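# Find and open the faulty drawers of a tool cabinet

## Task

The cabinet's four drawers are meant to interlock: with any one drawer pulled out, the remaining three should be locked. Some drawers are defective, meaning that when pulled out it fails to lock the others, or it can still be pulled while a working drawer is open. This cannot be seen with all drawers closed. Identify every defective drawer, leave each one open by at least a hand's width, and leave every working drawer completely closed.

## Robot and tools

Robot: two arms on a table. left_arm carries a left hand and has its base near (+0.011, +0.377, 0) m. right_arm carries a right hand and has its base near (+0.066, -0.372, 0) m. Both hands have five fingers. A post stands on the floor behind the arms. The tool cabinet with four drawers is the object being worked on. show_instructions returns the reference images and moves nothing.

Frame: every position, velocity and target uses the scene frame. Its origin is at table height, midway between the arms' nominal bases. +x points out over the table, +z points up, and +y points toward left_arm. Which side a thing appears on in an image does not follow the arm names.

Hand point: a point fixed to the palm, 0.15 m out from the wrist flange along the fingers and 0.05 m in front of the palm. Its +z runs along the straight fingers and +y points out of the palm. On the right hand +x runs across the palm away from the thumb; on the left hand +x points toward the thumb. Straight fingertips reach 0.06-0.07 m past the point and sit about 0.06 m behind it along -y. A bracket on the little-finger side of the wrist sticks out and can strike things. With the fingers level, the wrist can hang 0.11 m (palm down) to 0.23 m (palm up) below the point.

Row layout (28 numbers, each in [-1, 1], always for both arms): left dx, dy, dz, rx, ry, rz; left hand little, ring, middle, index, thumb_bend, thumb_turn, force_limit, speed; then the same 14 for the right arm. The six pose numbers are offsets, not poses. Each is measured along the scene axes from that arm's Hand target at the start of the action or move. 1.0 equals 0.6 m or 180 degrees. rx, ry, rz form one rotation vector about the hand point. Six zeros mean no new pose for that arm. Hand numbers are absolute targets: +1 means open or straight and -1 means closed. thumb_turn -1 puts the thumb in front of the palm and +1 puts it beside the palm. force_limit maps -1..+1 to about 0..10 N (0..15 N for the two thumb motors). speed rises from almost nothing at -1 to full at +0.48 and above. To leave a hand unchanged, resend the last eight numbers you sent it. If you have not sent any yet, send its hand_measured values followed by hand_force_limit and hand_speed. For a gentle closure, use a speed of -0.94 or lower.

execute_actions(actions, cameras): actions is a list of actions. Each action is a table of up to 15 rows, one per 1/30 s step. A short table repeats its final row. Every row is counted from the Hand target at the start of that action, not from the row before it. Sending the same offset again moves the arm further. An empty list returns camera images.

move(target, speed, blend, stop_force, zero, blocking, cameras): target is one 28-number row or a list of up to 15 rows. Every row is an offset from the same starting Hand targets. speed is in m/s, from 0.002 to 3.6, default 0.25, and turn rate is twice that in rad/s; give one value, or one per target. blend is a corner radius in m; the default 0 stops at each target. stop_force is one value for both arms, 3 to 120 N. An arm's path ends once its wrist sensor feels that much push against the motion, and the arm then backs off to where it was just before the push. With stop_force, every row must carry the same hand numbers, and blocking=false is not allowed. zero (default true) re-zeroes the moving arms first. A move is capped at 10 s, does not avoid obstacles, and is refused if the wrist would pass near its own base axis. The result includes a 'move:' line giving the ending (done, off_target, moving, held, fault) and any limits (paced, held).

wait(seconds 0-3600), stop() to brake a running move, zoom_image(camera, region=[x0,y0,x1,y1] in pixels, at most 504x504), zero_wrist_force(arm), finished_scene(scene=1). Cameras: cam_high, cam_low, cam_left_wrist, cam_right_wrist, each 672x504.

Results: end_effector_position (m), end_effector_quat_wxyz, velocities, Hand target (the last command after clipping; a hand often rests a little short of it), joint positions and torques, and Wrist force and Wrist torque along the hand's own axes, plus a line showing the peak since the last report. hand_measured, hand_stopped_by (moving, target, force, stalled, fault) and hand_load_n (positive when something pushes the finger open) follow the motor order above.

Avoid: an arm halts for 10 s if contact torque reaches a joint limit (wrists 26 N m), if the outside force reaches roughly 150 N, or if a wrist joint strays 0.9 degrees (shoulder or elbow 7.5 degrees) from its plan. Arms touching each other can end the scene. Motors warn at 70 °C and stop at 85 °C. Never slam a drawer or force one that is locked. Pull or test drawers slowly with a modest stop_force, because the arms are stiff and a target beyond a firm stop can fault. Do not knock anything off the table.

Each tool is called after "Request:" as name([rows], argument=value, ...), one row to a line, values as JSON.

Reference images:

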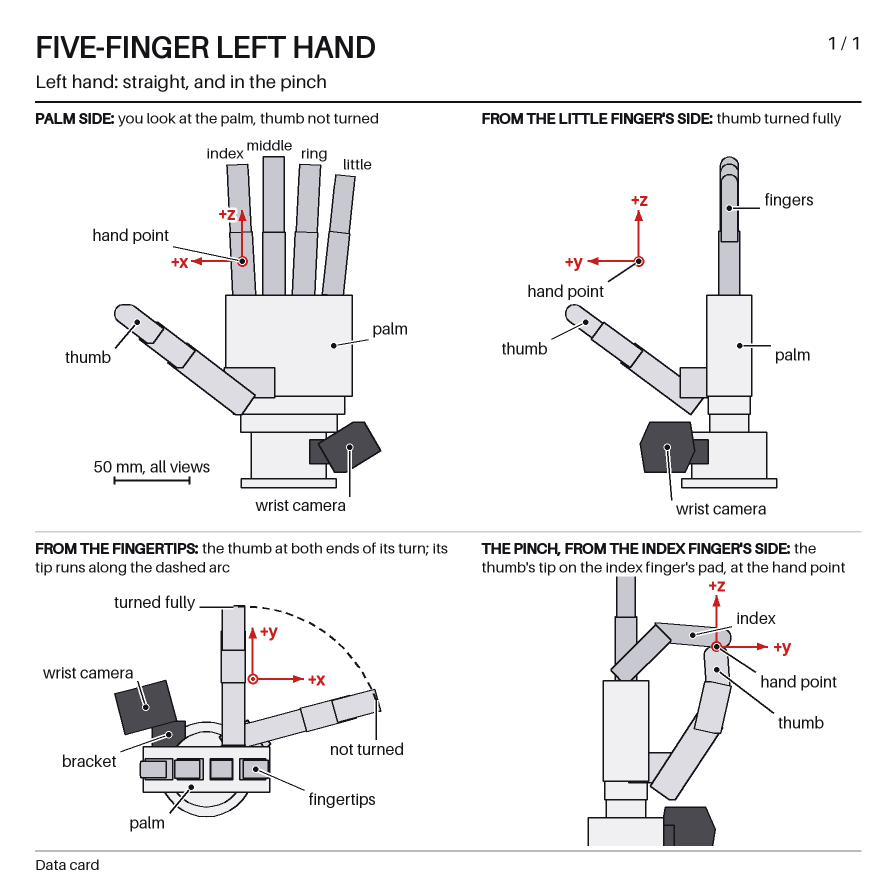

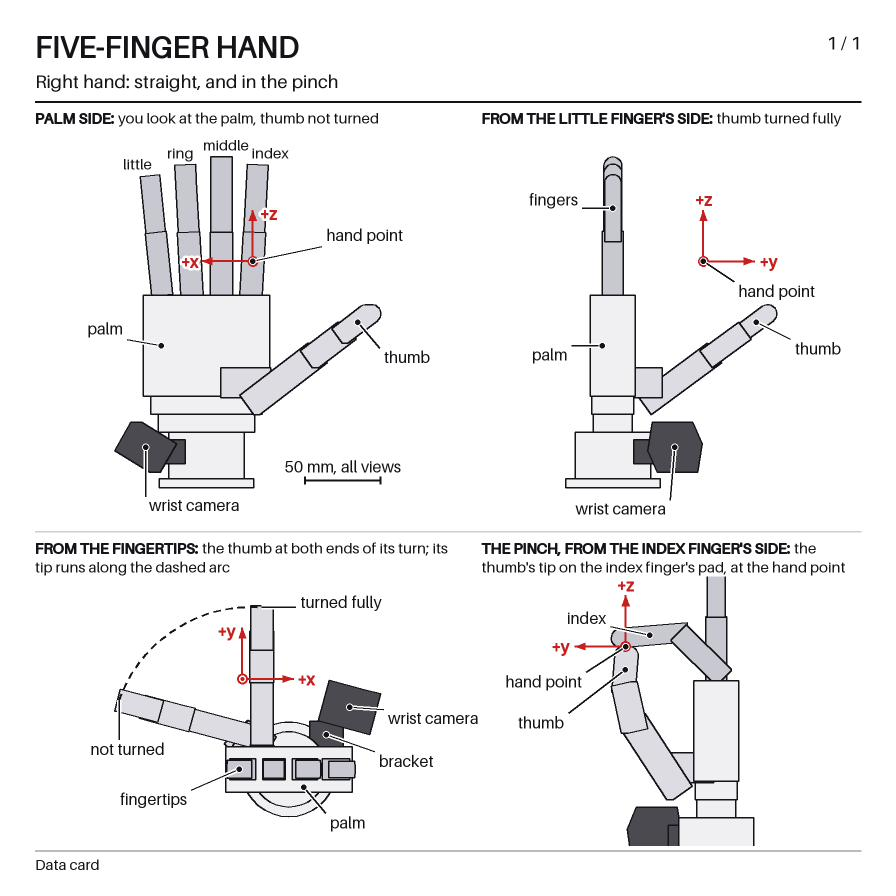

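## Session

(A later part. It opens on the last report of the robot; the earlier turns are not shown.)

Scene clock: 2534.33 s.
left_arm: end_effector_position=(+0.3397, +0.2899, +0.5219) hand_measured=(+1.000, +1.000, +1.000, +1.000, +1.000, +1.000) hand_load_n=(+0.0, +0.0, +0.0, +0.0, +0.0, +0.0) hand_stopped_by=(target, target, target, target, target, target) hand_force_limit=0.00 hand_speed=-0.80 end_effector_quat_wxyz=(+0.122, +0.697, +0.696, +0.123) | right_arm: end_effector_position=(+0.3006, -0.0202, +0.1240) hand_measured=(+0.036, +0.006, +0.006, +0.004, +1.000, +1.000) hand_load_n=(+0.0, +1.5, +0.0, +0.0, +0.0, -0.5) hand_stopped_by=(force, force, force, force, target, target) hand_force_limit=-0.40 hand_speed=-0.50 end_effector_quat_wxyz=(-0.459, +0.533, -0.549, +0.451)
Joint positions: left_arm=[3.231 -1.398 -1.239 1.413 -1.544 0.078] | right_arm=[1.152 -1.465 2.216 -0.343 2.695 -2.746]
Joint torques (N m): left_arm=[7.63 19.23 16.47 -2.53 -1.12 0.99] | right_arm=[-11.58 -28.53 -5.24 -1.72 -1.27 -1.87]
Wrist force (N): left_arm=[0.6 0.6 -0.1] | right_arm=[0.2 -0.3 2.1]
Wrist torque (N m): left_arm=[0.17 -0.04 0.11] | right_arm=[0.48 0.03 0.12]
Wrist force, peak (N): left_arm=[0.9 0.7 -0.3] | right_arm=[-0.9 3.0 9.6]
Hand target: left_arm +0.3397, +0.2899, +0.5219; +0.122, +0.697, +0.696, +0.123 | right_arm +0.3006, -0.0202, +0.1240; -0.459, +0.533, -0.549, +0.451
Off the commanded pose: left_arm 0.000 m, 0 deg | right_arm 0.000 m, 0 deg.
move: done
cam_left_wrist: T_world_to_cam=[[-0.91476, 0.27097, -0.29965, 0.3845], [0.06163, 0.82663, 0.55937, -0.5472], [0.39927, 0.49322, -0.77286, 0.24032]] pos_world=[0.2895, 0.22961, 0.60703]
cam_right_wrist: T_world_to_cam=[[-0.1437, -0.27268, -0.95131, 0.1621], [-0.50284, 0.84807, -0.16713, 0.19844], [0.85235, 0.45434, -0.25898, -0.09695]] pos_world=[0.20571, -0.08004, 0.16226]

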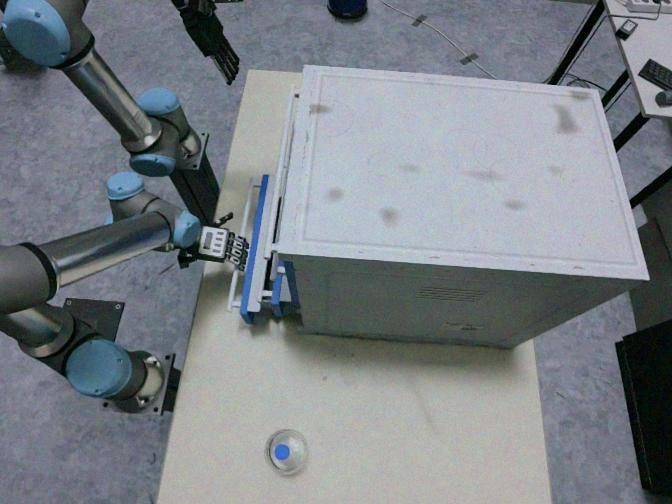

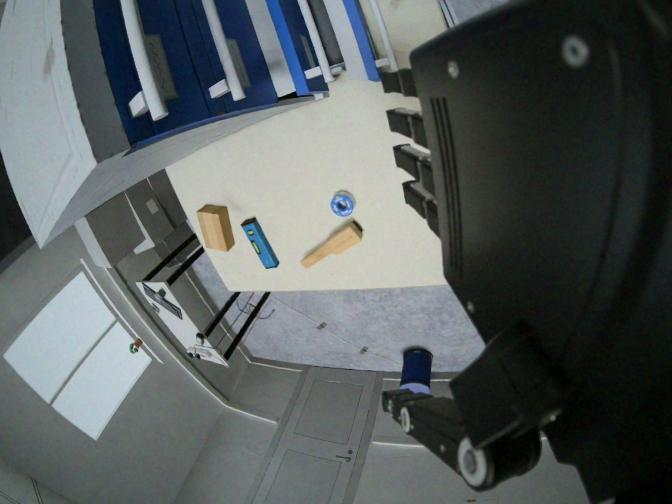

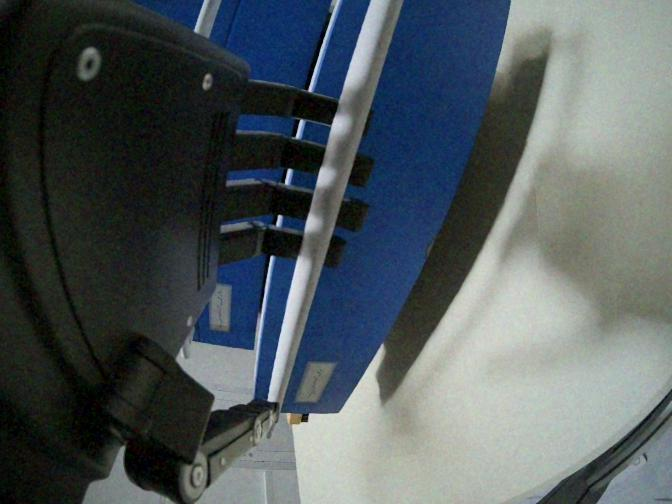

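Request:
move([
  [0,0,0,0,0,0,1,1,1,1,1,1,0,-0.8,0.006,0,0,0,0,0,0,0,0,0,1,1,-0.4,-0.5],
  [0,0,0,0,0,0,1,1,1,1,1,1,0,-0.8,0.006,0,0.077,0,0,0,0,0,0,0,1,1,-0.4,-0.5],
  [0,0,0,0,0,0,1,1,1,1,1,1,0,-0.8,-0.02,0,0.2333,0,0,0,0.01,0.01,0.01,0.01,1,1,-0.4,-0.4],
], speed=[0.03,0.06,0.15], blend=[0,0.01,0])

Request:
move([
  [0,0,0,0,0,0,1,1,1,1,1,1,0,-0.8,0.173,0,0,0,0,0,0.01,0.01,0.01,0.01,1,1,-0.4,-0.4],
  [0,0,0,0,0,0,1,1,1,1,1,1,0,-0.8,0.173,0,-0.07,0,0,0,0.01,0.01,0.01,0.01,1,1,-0.4,-0.4],
], speed=[0.06,0.03], stop_force=8)

Request:
move([
  [0,0,0,0,0,0,1,1,1,1,1,1,0,-0.8,-0.03,0,0,0,0,0,0.01,0.01,0.01,0.01,1,1,-0.4,-0.4],
  [0,0,0,0,0,0,1,1,1,1,1,1,0,-0.8,-0.15,0,0,0,0,0,0.01,0.01,0.01,0.01,1,1,-0.4,-0.4],
], speed=[0.012,0.03], blend=0.005, stop_force=38, cameras=["cam_high","cam_left_wrist","cam_right_wrist"])

Scene clock: 2557.00 s.
left_arm: end_effector_position=(+0.3397, +0.2899, +0.5219) hand_measured=(+1.000, +1.000, +1.000, +1.000, +1.000, +1.000) hand_load_n=(+0.0, +0.0, +0.0, +0.0, +0.0, +0.0) hand_stopped_by=(target, target, target, target, target, target) hand_force_limit=0.00 hand_speed=-0.80 end_effector_quat_wxyz=(+0.122, +0.697, +0.696, +0.123) | right_arm: end_effector_position=(+0.2886, -0.0202, +0.2639) hand_measured=(+0.010, +0.010, +0.010, +0.010, +1.000, +1.000) hand_load_n=(+0.0, +0.0, +0.0, +0.0, +0.0, -0.5) hand_stopped_by=(target, target, target, target, target, target) hand_force_limit=-0.40 hand_speed=-0.40 end_effector_quat_wxyz=(-0.459, +0.533, -0.549, +0.451)
Joint positions: left_arm=[3.231 -1.398 -1.239 1.413 -1.544 0.078] | right_arm=[1.19 -1.653 1.992 0.104 2.729 -2.708]
Joint torques (N m): left_arm=[7.72 19.11 16.25 -2.48 -1.09 1.1] | right_arm=[-12.21 -16.66 -6.61 2.75 -0.95 -1.85]
Wrist force (N): left_arm=[0.3 0.6 -0.3] | right_arm=[-0.9 0.6 0.5]
Wrist torque (N m): left_arm=[0.17 0.01 0.09] | right_arm=[0.56 0.17 0.09]
Wrist force, peak (N): left_arm=[0.8 0.8 -0.3] | right_arm=[0.2 -0.1 2.3]
Hand target: left_arm +0.3397, +0.2899, +0.5219; +0.122, +0.697, +0.696, +0.123 | right_arm +0.2886, -0.0202, +0.2640; -0.459, +0.533, -0.549, +0.451
Off the commanded pose: left_arm 0.000 m, 0 deg | right_arm 0.000 m, 0 deg.
move: done

Scene clock: 2561.23 s.
left_arm: end_effector_position=(+0.3397, +0.2899, +0.5219) hand_measured=(+1.000, +1.000, +1.000, +1.000, +1.000, +1.000) hand_load_n=(+0.0, +0.0, +0.0, +0.0, +0.0, +0.0) hand_stopped_by=(target, target, target, target, target, target) hand_force_limit=0.00 hand_speed=-0.80 end_effector_quat_wxyz=(+0.122, +0.697, +0.696, +0.123) | right_arm: end_effector_position=(+0.3924, -0.0202, +0.2220) hand_measured=(+0.010, +0.010, +0.010, +0.010, +1.000, +1.000) hand_load_n=(+0.0, +0.0, +0.0, +0.0, +0.0, -0.5) hand_stopped_by=(target, target, target, target, target, target) hand_force_limit=-0.40 hand_speed=-0.40 end_effector_quat_wxyz=(-0.459, +0.533, -0.549, +0.451)
Joint positions: left_arm=[3.231 -1.398 -1.239 1.413 -1.544 0.078] | right_arm=[0.89 -1.624 2.064 -0.169 2.446 -2.907]
Joint torques (N m): left_arm=[7.61 19.3 16.5 -2.51 -0.98 1] | right_arm=[12.64 -26.15 -30.25 2.09 -0.13 -1.46]
Wrist force (N): left_arm=[0.6 0.4 -0.1] | right_arm=[-0.7 0.8 0.4]
Wrist torque (N m): left_arm=[0.13 -0.03 0.12] | right_arm=[0.55 0.12 0.12]
Wrist force, peak (N): left_arm=[0.7 0.8 -0.5] | right_arm=[-0.7 1.2 0.4]
Hand target: left_arm +0.3397, +0.2899, +0.5219; +0.122, +0.697, +0.696, +0.123 | right_arm +0.3924, -0.0202, +0.2220; -0.459, +0.533, -0.549, +0.451
Off the commanded pose: left_arm 0.000 m, 0 deg | right_arm 0.000 m, 0 deg.
move: done

Scene clock: 2566.17 s.
left_arm: end_effector_position=(+0.3397, +0.2899, +0.5219) hand_measured=(+1.000, +1.000, +1.000, +1.000, +1.000, +1.000) hand_load_n=(+0.0, +0.0, +0.0, +0.0, +0.0, +0.0) hand_stopped_by=(target, target, target, target, target, target) hand_force_limit=0.00 hand_speed=-0.80 end_effector_quat_wxyz=(+0.122, +0.697, +0.696, +0.123) | right_arm: end_effector_position=(+0.3024, -0.0202, +0.2220) hand_measured=(+0.010, +0.010, +0.010, +0.010, +1.000, +1.000) hand_load_n=(+2.0, +2.0, +0.0, +0.0, +0.0, +0.0) hand_stopped_by=(target, target, target, target, target, target) hand_force_limit=-0.40 hand_speed=-0.40 end_effector_quat_wxyz=(-0.459, +0.533, -0.549, +0.451)
Joint positions: left_arm=[3.231 -1.398 -1.239 1.413 -1.544 0.078] | right_arm=[1.147 -1.622 2.074 -0.049 2.689 -2.751]
Joint torques (N m): left_arm=[6.73 18.58 16.57 -2.53 -0.96 0.92] | right_arm=[-10.82 -25.22 -16.12 -1.58 -1.56 -1.77]
Wrist force (N): left_arm=[0.6 0.5 -0.4] | right_arm=[0.7 -1.4 4.6]
Wrist torque (N m): left_arm=[0.16 -0.04 0.12] | right_arm=[0.43 -0.15 0.04]
Wrist force, peak (N): left_arm=[0.8 0.5 -0.5] | right_arm=[-2.8 3.7 25.9]
Hand target: left_arm +0.3397, +0.2899, +0.5219; +0.122, +0.697, +0.696, +0.123 | right_arm +0.3024, -0.0202, +0.2220; -0.459, +0.533, -0.549, +0.451
Off the commanded pose: left_arm 0.000 m, 0 deg | right_arm 0.000 m, 0 deg.
move: done
cam_left_wrist: T_world_to_cam=[[-0.91476, 0.27097, -0.29965, 0.3845], [0.06163, 0.82663, 0.55937, -0.5472], [0.39927, 0.49322, -0.77286, 0.24032]] pos_world=[0.2895, 0.22961, 0.60703]
cam_right_wrist: T_world_to_cam=[[-0.1437, -0.27268, -0.95131, 0.25558], [-0.50284, 0.84807, -0.16713, 0.21572], [0.85235, 0.45434, -0.25898, -0.0731]] pos_world=[0.20751, -0.08004, 0.26026]

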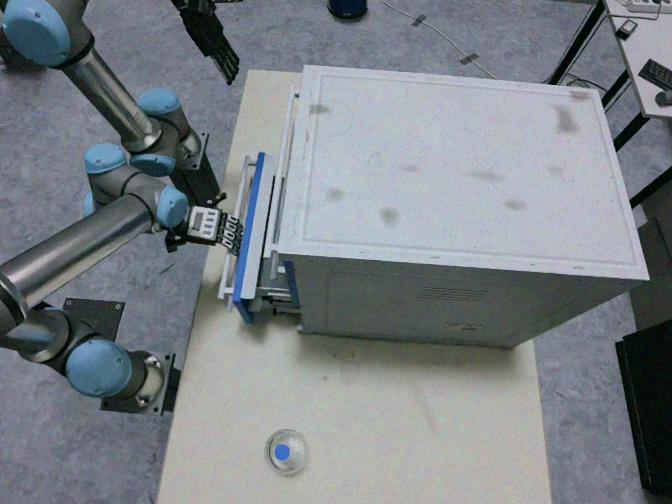

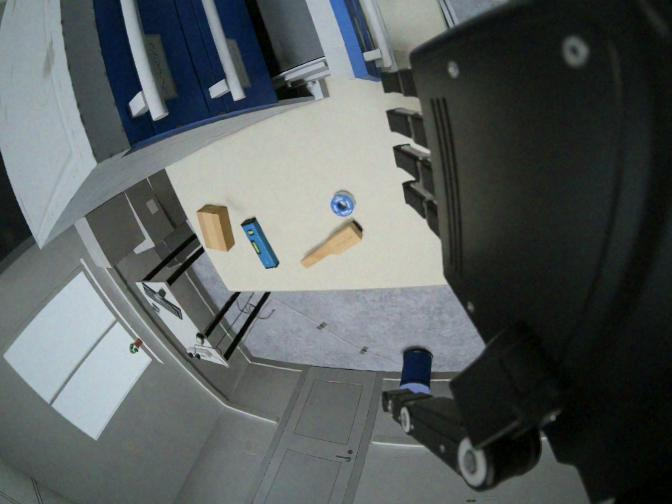

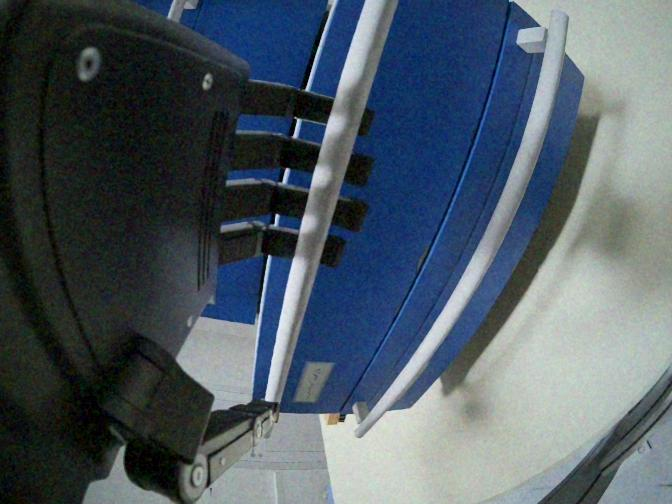

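Request:
move([
  [0,0,0,0,0,0,1,1,1,1,1,1,0,-0.8,0.006,0,0,0,0,0,0.01,0.01,0.01,0.01,1,1,-0.4,-0.4],
  [0,0,0,0,0,0,1,1,1,1,1,1,0,-0.8,0.006,0,0.1,0,0,0,0.01,0.01,0.01,0.01,1,1,-0.4,-0.4],
  [0,0,0,0,0,0,1,1,1,1,1,1,0,-0.8,0.08,0,0.4883,0,0,0,0.01,0.01,0.01,0.01,1,1,-0.4,-0.4],
], speed=[0.03,0.06,0.2], blend=[0,0.01,0])

Request:
move([
  [0,0,0,0,0,0,1,1,1,1,1,1,0,-0.8,0.1525,0,0,0,0,0,0.01,0.01,0.01,0.01,1,1,-0.4,-0.4],
  [0,0,0,0,0,0,1,1,1,1,1,1,0,-0.8,0.1525,0,-0.075,0,0,0,0.01,0.01,0.01,0.01,1,1,-0.4,-0.4],
], speed=[0.07,0.03], stop_force=8)

Request:
move([
  [0,0,0,0,0,0,1,1,1,1,1,1,0,-0.8,-0.05,0,0,0,0,0,0.01,0.01,0.01,0.01,1,1,-0.4,-0.4],
  [0,0,0,0,0,0,1,1,1,1,1,1,0,-0.8,-0.233,0,0,0,0,0,0.01,0.01,0.01,0.01,1,1,-0.4,-0.4],
], speed=[0.012,0.03], blend=0.005, stop_force=38, cameras=["cam_high","cam_left_wrist","cam_right_wrist"])

Scene clock: 2583.40 s.
left_arm: end_effector_position=(+0.3397, +0.2899, +0.5219) hand_measured=(+1.000, +1.000, +1.000, +1.000, +1.000, +1.000) hand_load_n=(+0.0, +0.0, +0.0, +0.0, +0.0, +0.0) hand_stopped_by=(target, target, target, target, target, target) hand_force_limit=0.00 hand_speed=-0.80 end_effector_quat_wxyz=(+0.122, +0.697, +0.696, +0.123) | right_arm: end_effector_position=(+0.3505, -0.0202, +0.5148) hand_measured=(+0.010, +0.010, +0.010, +0.010, +1.000, +1.000) hand_load_n=(+0.0, +0.0, +0.0, -0.5, +0.0, +0.0) hand_stopped_by=(target, target, target, target, target, target) hand_force_limit=-0.40 hand_speed=-0.40 end_effector_quat_wxyz=(-0.459, +0.533, -0.550, +0.451)
Joint positions: left_arm=[3.231 -1.398 -1.239 1.413 -1.544 0.078] | right_arm=[1.003 -1.676 1.348 0.643 2.555 -2.853]
Joint torques (N m): left_arm=[8.05 18.66 16.6 -2.56 -0.99 0.97] | right_arm=[12.29 -23.58 -24.12 -0.83 2.16 -1.5]
Wrist force (N): left_arm=[0.5 0.5 -0.2] | right_arm=[-0.7 0.4 0.3]
Wrist torque (N m): left_arm=[0.15 -0.02 0.11] | right_arm=[0.54 0.13 0.03]
Wrist force, peak (N): left_arm=[0.7 0.7 -0.4] | right_arm=[0.7 -1.5 4.8]
Hand target: left_arm +0.3397, +0.2899, +0.5219; +0.122, +0.697, +0.696, +0.123 | right_arm +0.3504, -0.0202, +0.5149; -0.459, +0.533, -0.549, +0.451
Off the commanded pose: left_arm 0.000 m, 0 deg | right_arm 0.000 m, 0 deg.
move: done

Scene clock: 2587.10 s.
left_arm: end_effector_position=(+0.3397, +0.2899, +0.5219) hand_measured=(+1.000, +1.000, +1.000, +1.000, +1.000, +1.000) hand_load_n=(+0.0, +0.0, +0.0, +0.0, +0.0, +0.0) hand_stopped_by=(target, target, target, target, target, target) hand_force_limit=0.00 hand_speed=-0.80 end_effector_quat_wxyz=(+0.122, +0.697, +0.696, +0.123) | right_arm: end_effector_position=(+0.4419, -0.0202, +0.4700) hand_measured=(+0.010, +0.010, +0.010, +0.010, +1.000, +1.000) hand_load_n=(+0.0, +0.0, +0.0, +0.0, +0.0, +0.0) hand_stopped_by=(target, target, target, target, target, target) hand_force_limit=-0.40 hand_speed=-0.40 end_effector_quat_wxyz=(-0.459, +0.533, -0.549, +0.451)
Joint positions: left_arm=[3.231 -1.398 -1.239 1.413 -1.544 0.078] | right_arm=[0.774 -1.656 1.444 0.452 2.334 -2.95]
Joint torques (N m): left_arm=[7.59 18.71 16.45 -2.5 -1 0.93] | right_arm=[10.66 -6.89 -31.95 1.95 -0.33 -1.43]
Wrist force (N): left_arm=[0.0 0.6 -0.5] | right_arm=[-0.7 0.5 0.3]
Wrist torque (N m): left_arm=[0.20 0.06 0.08] | right_arm=[0.55 0.13 0.12]
Wrist force, peak (N): left_arm=[0.8 0.6 -0.4] | right_arm=[-0.9 -0.4 -2.3]
Hand target: left_arm +0.3397, +0.2899, +0.5219; +0.122, +0.697, +0.696, +0.123 | right_arm +0.4419, -0.0202, +0.4699; -0.459, +0.533, -0.549, +0.451
Off the commanded pose: left_arm 0.000 m, 0 deg | right_arm 0.000 m, 0 deg.
move: done

Scene clock: 2594.23 s.
left_arm: end_effector_position=(+0.3397, +0.2899, +0.5219) hand_measured=(+1.000, +1.000, +1.000, +1.000, +1.000, +1.000) hand_load_n=(+0.0, +0.0, +0.0, +0.0, +0.0, +0.0) hand_stopped_by=(target, target, target, target, target, target) hand_force_limit=0.00 hand_speed=-0.80 end_effector_quat_wxyz=(+0.122, +0.697, +0.696, +0.123) | right_arm: end_effector_position=(+0.3021, -0.0202, +0.4699) hand_measured=(+0.010, +0.010, +0.010, +0.010, +1.000, +1.000) hand_load_n=(+2.5, +2.0, +0.0, +0.0, +0.0, +0.0) hand_stopped_by=(target, target, target, target, target, target) hand_force_limit=-0.40 hand_speed=-0.40 end_effector_quat_wxyz=(-0.459, +0.533, -0.549, +0.451)
Joint positions: left_arm=[3.231 -1.398 -1.239 1.413 -1.544 0.078] | right_arm=[1.148 -1.696 1.492 0.608 2.69 -2.75]
Joint torques (N m): left_arm=[7.4 19.23 16.57 -2.43 -0.92 0.97] | right_arm=[-11.09 -20.67 -23.53 -1.54 -1.54 -1.7]
Wrist force (N): left_arm=[0.5 0.4 -0.4] | right_arm=[0.8 -1.5 5.3]
Wrist torque (N m): left_arm=[0.15 -0.02 0.11] | right_arm=[0.38 -0.15 0.05]
Wrist force, peak (N): left_arm=[1.0 0.4 -0.4] | right_arm=[-2.8 3.5 29.7]
Hand target: left_arm +0.3397, +0.2899, +0.5219; +0.122, +0.697, +0.696, +0.123 | right_arm +0.3021, -0.0202, +0.4699; -0.459, +0.533, -0.549, +0.451
Off the commanded pose: left_arm 0.000 m, 0 deg | right_arm 0.000 m, 0 deg.
move: done
cam_left_wrist: T_world_to_cam=[[-0.91476, 0.27097, -0.29965, 0.3845], [0.06163, 0.82663, 0.55937, -0.5472], [0.39927, 0.49322, -0.77286, 0.24032]] pos_world=[0.2895, 0.22961, 0.60703]
cam_right_wrist: T_world_to_cam=[[-0.14378, -0.27272, -0.95129, 0.49147], [-0.50286, 0.84806, -0.16712, 0.25702], [0.85233, 0.45433, -0.25907, -0.00857]] pos_world=[0.20721, -0.08004, 0.50826]

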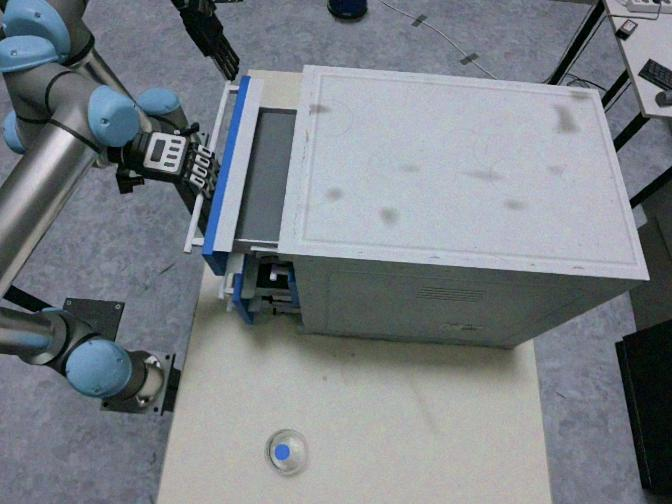

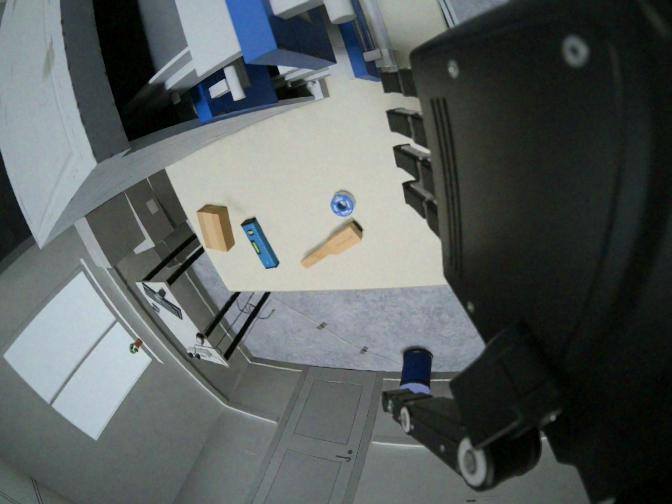

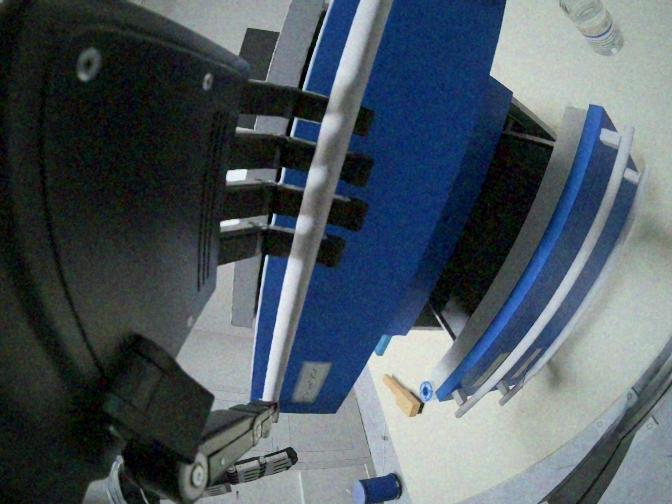

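Request:
zoom_image(camera="cam_left_wrist", region=[100, 0, 400, 180])

Request:
zoom_image(camera="cam_high", region=[190, 70, 330, 340])

Scaled by 1.680 from the camera's image (finer frame: 960x720).

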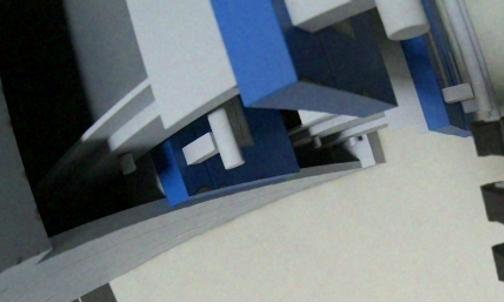

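Scaled by 1.867 from the camera's image (finer frame: 960x720).

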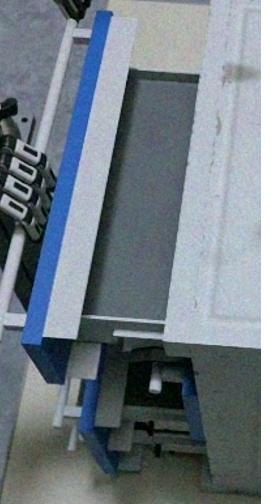

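Request:
move([
  [0,0,0,0,0,0,1,1,1,1,1,1,0,-0.8,0.006,0,0,0,0,0,0.01,0.01,0.01,0.01,1,1,-0.4,-0.4],
  [0,0,0,0,0,0,1,1,1,1,1,1,0,-0.8,0.006,0,0.1,0,0,0,0.01,0.01,0.01,0.01,1,1,-0.4,-0.4],
  [0,0,0,0,0,0,1,1,1,1,1,1,0,-0.8,-0.05,0,0.16,0,0,0,0.01,0.01,0.01,0.01,1,1,-0.4,-0.4],
], speed=[0.03,0.06,0.12], blend=[0,0.01,0], cameras=["cam_high","cam_left_wrist","cam_right_wrist"])

Request:
zoom_image(camera="cam_right_wrist", region=[240, 0, 672, 420])

Scene clock: 2618.13 s.
left_arm: end_effector_position=(+0.3397, +0.2899, +0.5219) hand_measured=(+1.000, +1.000, +1.000, +1.000, +1.000, +1.000) hand_load_n=(+0.0, +0.0, +0.0, +0.0, +0.0, +0.0) hand_stopped_by=(target, target, target, target, target, target) hand_force_limit=0.00 hand_speed=-0.80 end_effector_quat_wxyz=(+0.122, +0.697, +0.696, +0.123) | right_arm: end_effector_position=(+0.2721, -0.0202, +0.5659) hand_measured=(+0.010, +0.010, +0.010, +0.010, +1.000, +1.000) hand_load_n=(+0.0, +0.0, +0.0, +0.0, +0.0, -0.5) hand_stopped_by=(target, target, target, target, target, target) hand_force_limit=-0.40 hand_speed=-0.40 end_effector_quat_wxyz=(-0.459, +0.533, -0.549, +0.451)
Joint positions: left_arm=[3.231 -1.398 -1.239 1.413 -1.544 0.078] | right_arm=[1.243 -1.601 1.159 0.943 2.776 -2.645]
Joint torques (N m): left_arm=[7.42 19.06 15.79 -2.44 -1.05 0.77] | right_arm=[-6.88 -25.99 -8.76 -0.04 0.22 -1.44]
Wrist force (N): left_arm=[0.4 0.5 -0.5] | right_arm=[-0.9 0.7 0.4]
Wrist torque (N m): left_arm=[0.17 -0.01 0.11] | right_arm=[0.58 0.16 0.18]
Wrist force, peak (N): left_arm=[0.9 0.7 -0.3] | right_arm=[0.8 -1.3 5.7]
Hand target: left_arm +0.3397, +0.2899, +0.5219; +0.122, +0.697, +0.696, +0.123 | right_arm +0.2721, -0.0202, +0.5659; -0.459, +0.533, -0.549, +0.451
Off the commanded pose: left_arm 0.000 m, 0 deg | right_arm 0.000 m, 0 deg.
move: done
cam_left_wrist: T_world_to_cam=[[-0.91476, 0.27097, -0.29965, 0.3845], [0.06163, 0.82663, 0.55937, -0.5472], [0.39927, 0.49322, -0.77286, 0.24032]] pos_world=[0.2895, 0.22961, 0.60703]
cam_right_wrist: T_world_to_cam=[[-0.14375, -0.27272, -0.95129, 0.57841], [-0.50293, 0.84802, -0.16712, 0.25788], [0.85229, 0.45441, -0.25906, 0.04181]] pos_world=[0.17721, -0.07994, 0.60416]

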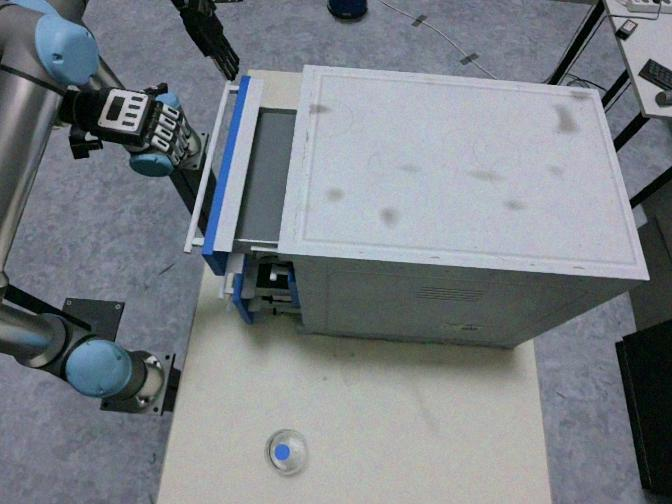

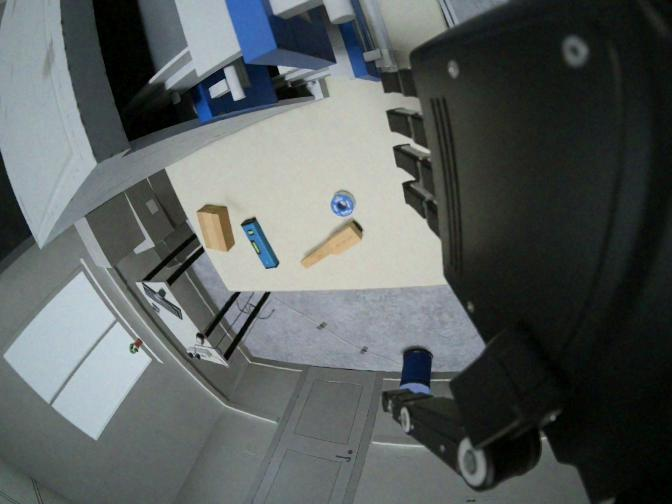

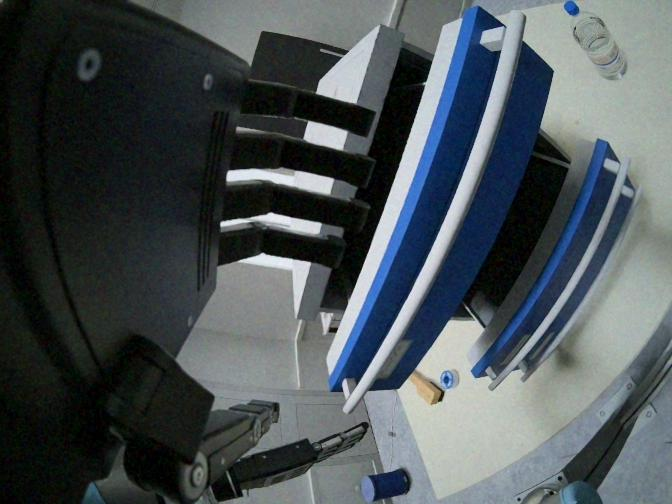

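Scaled by 1.167 from the camera's image (finer frame: 960x720).

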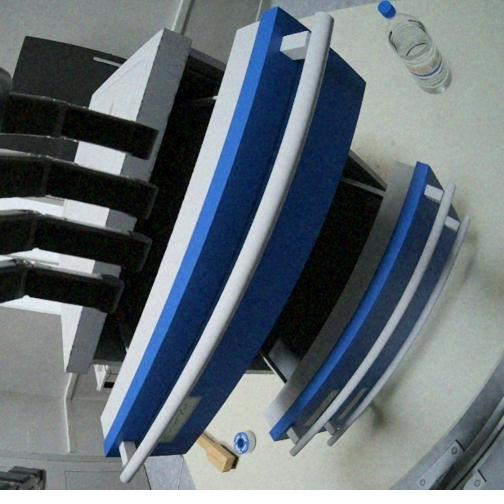

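Request:
finished_scene()

The scene is finished: the task was done.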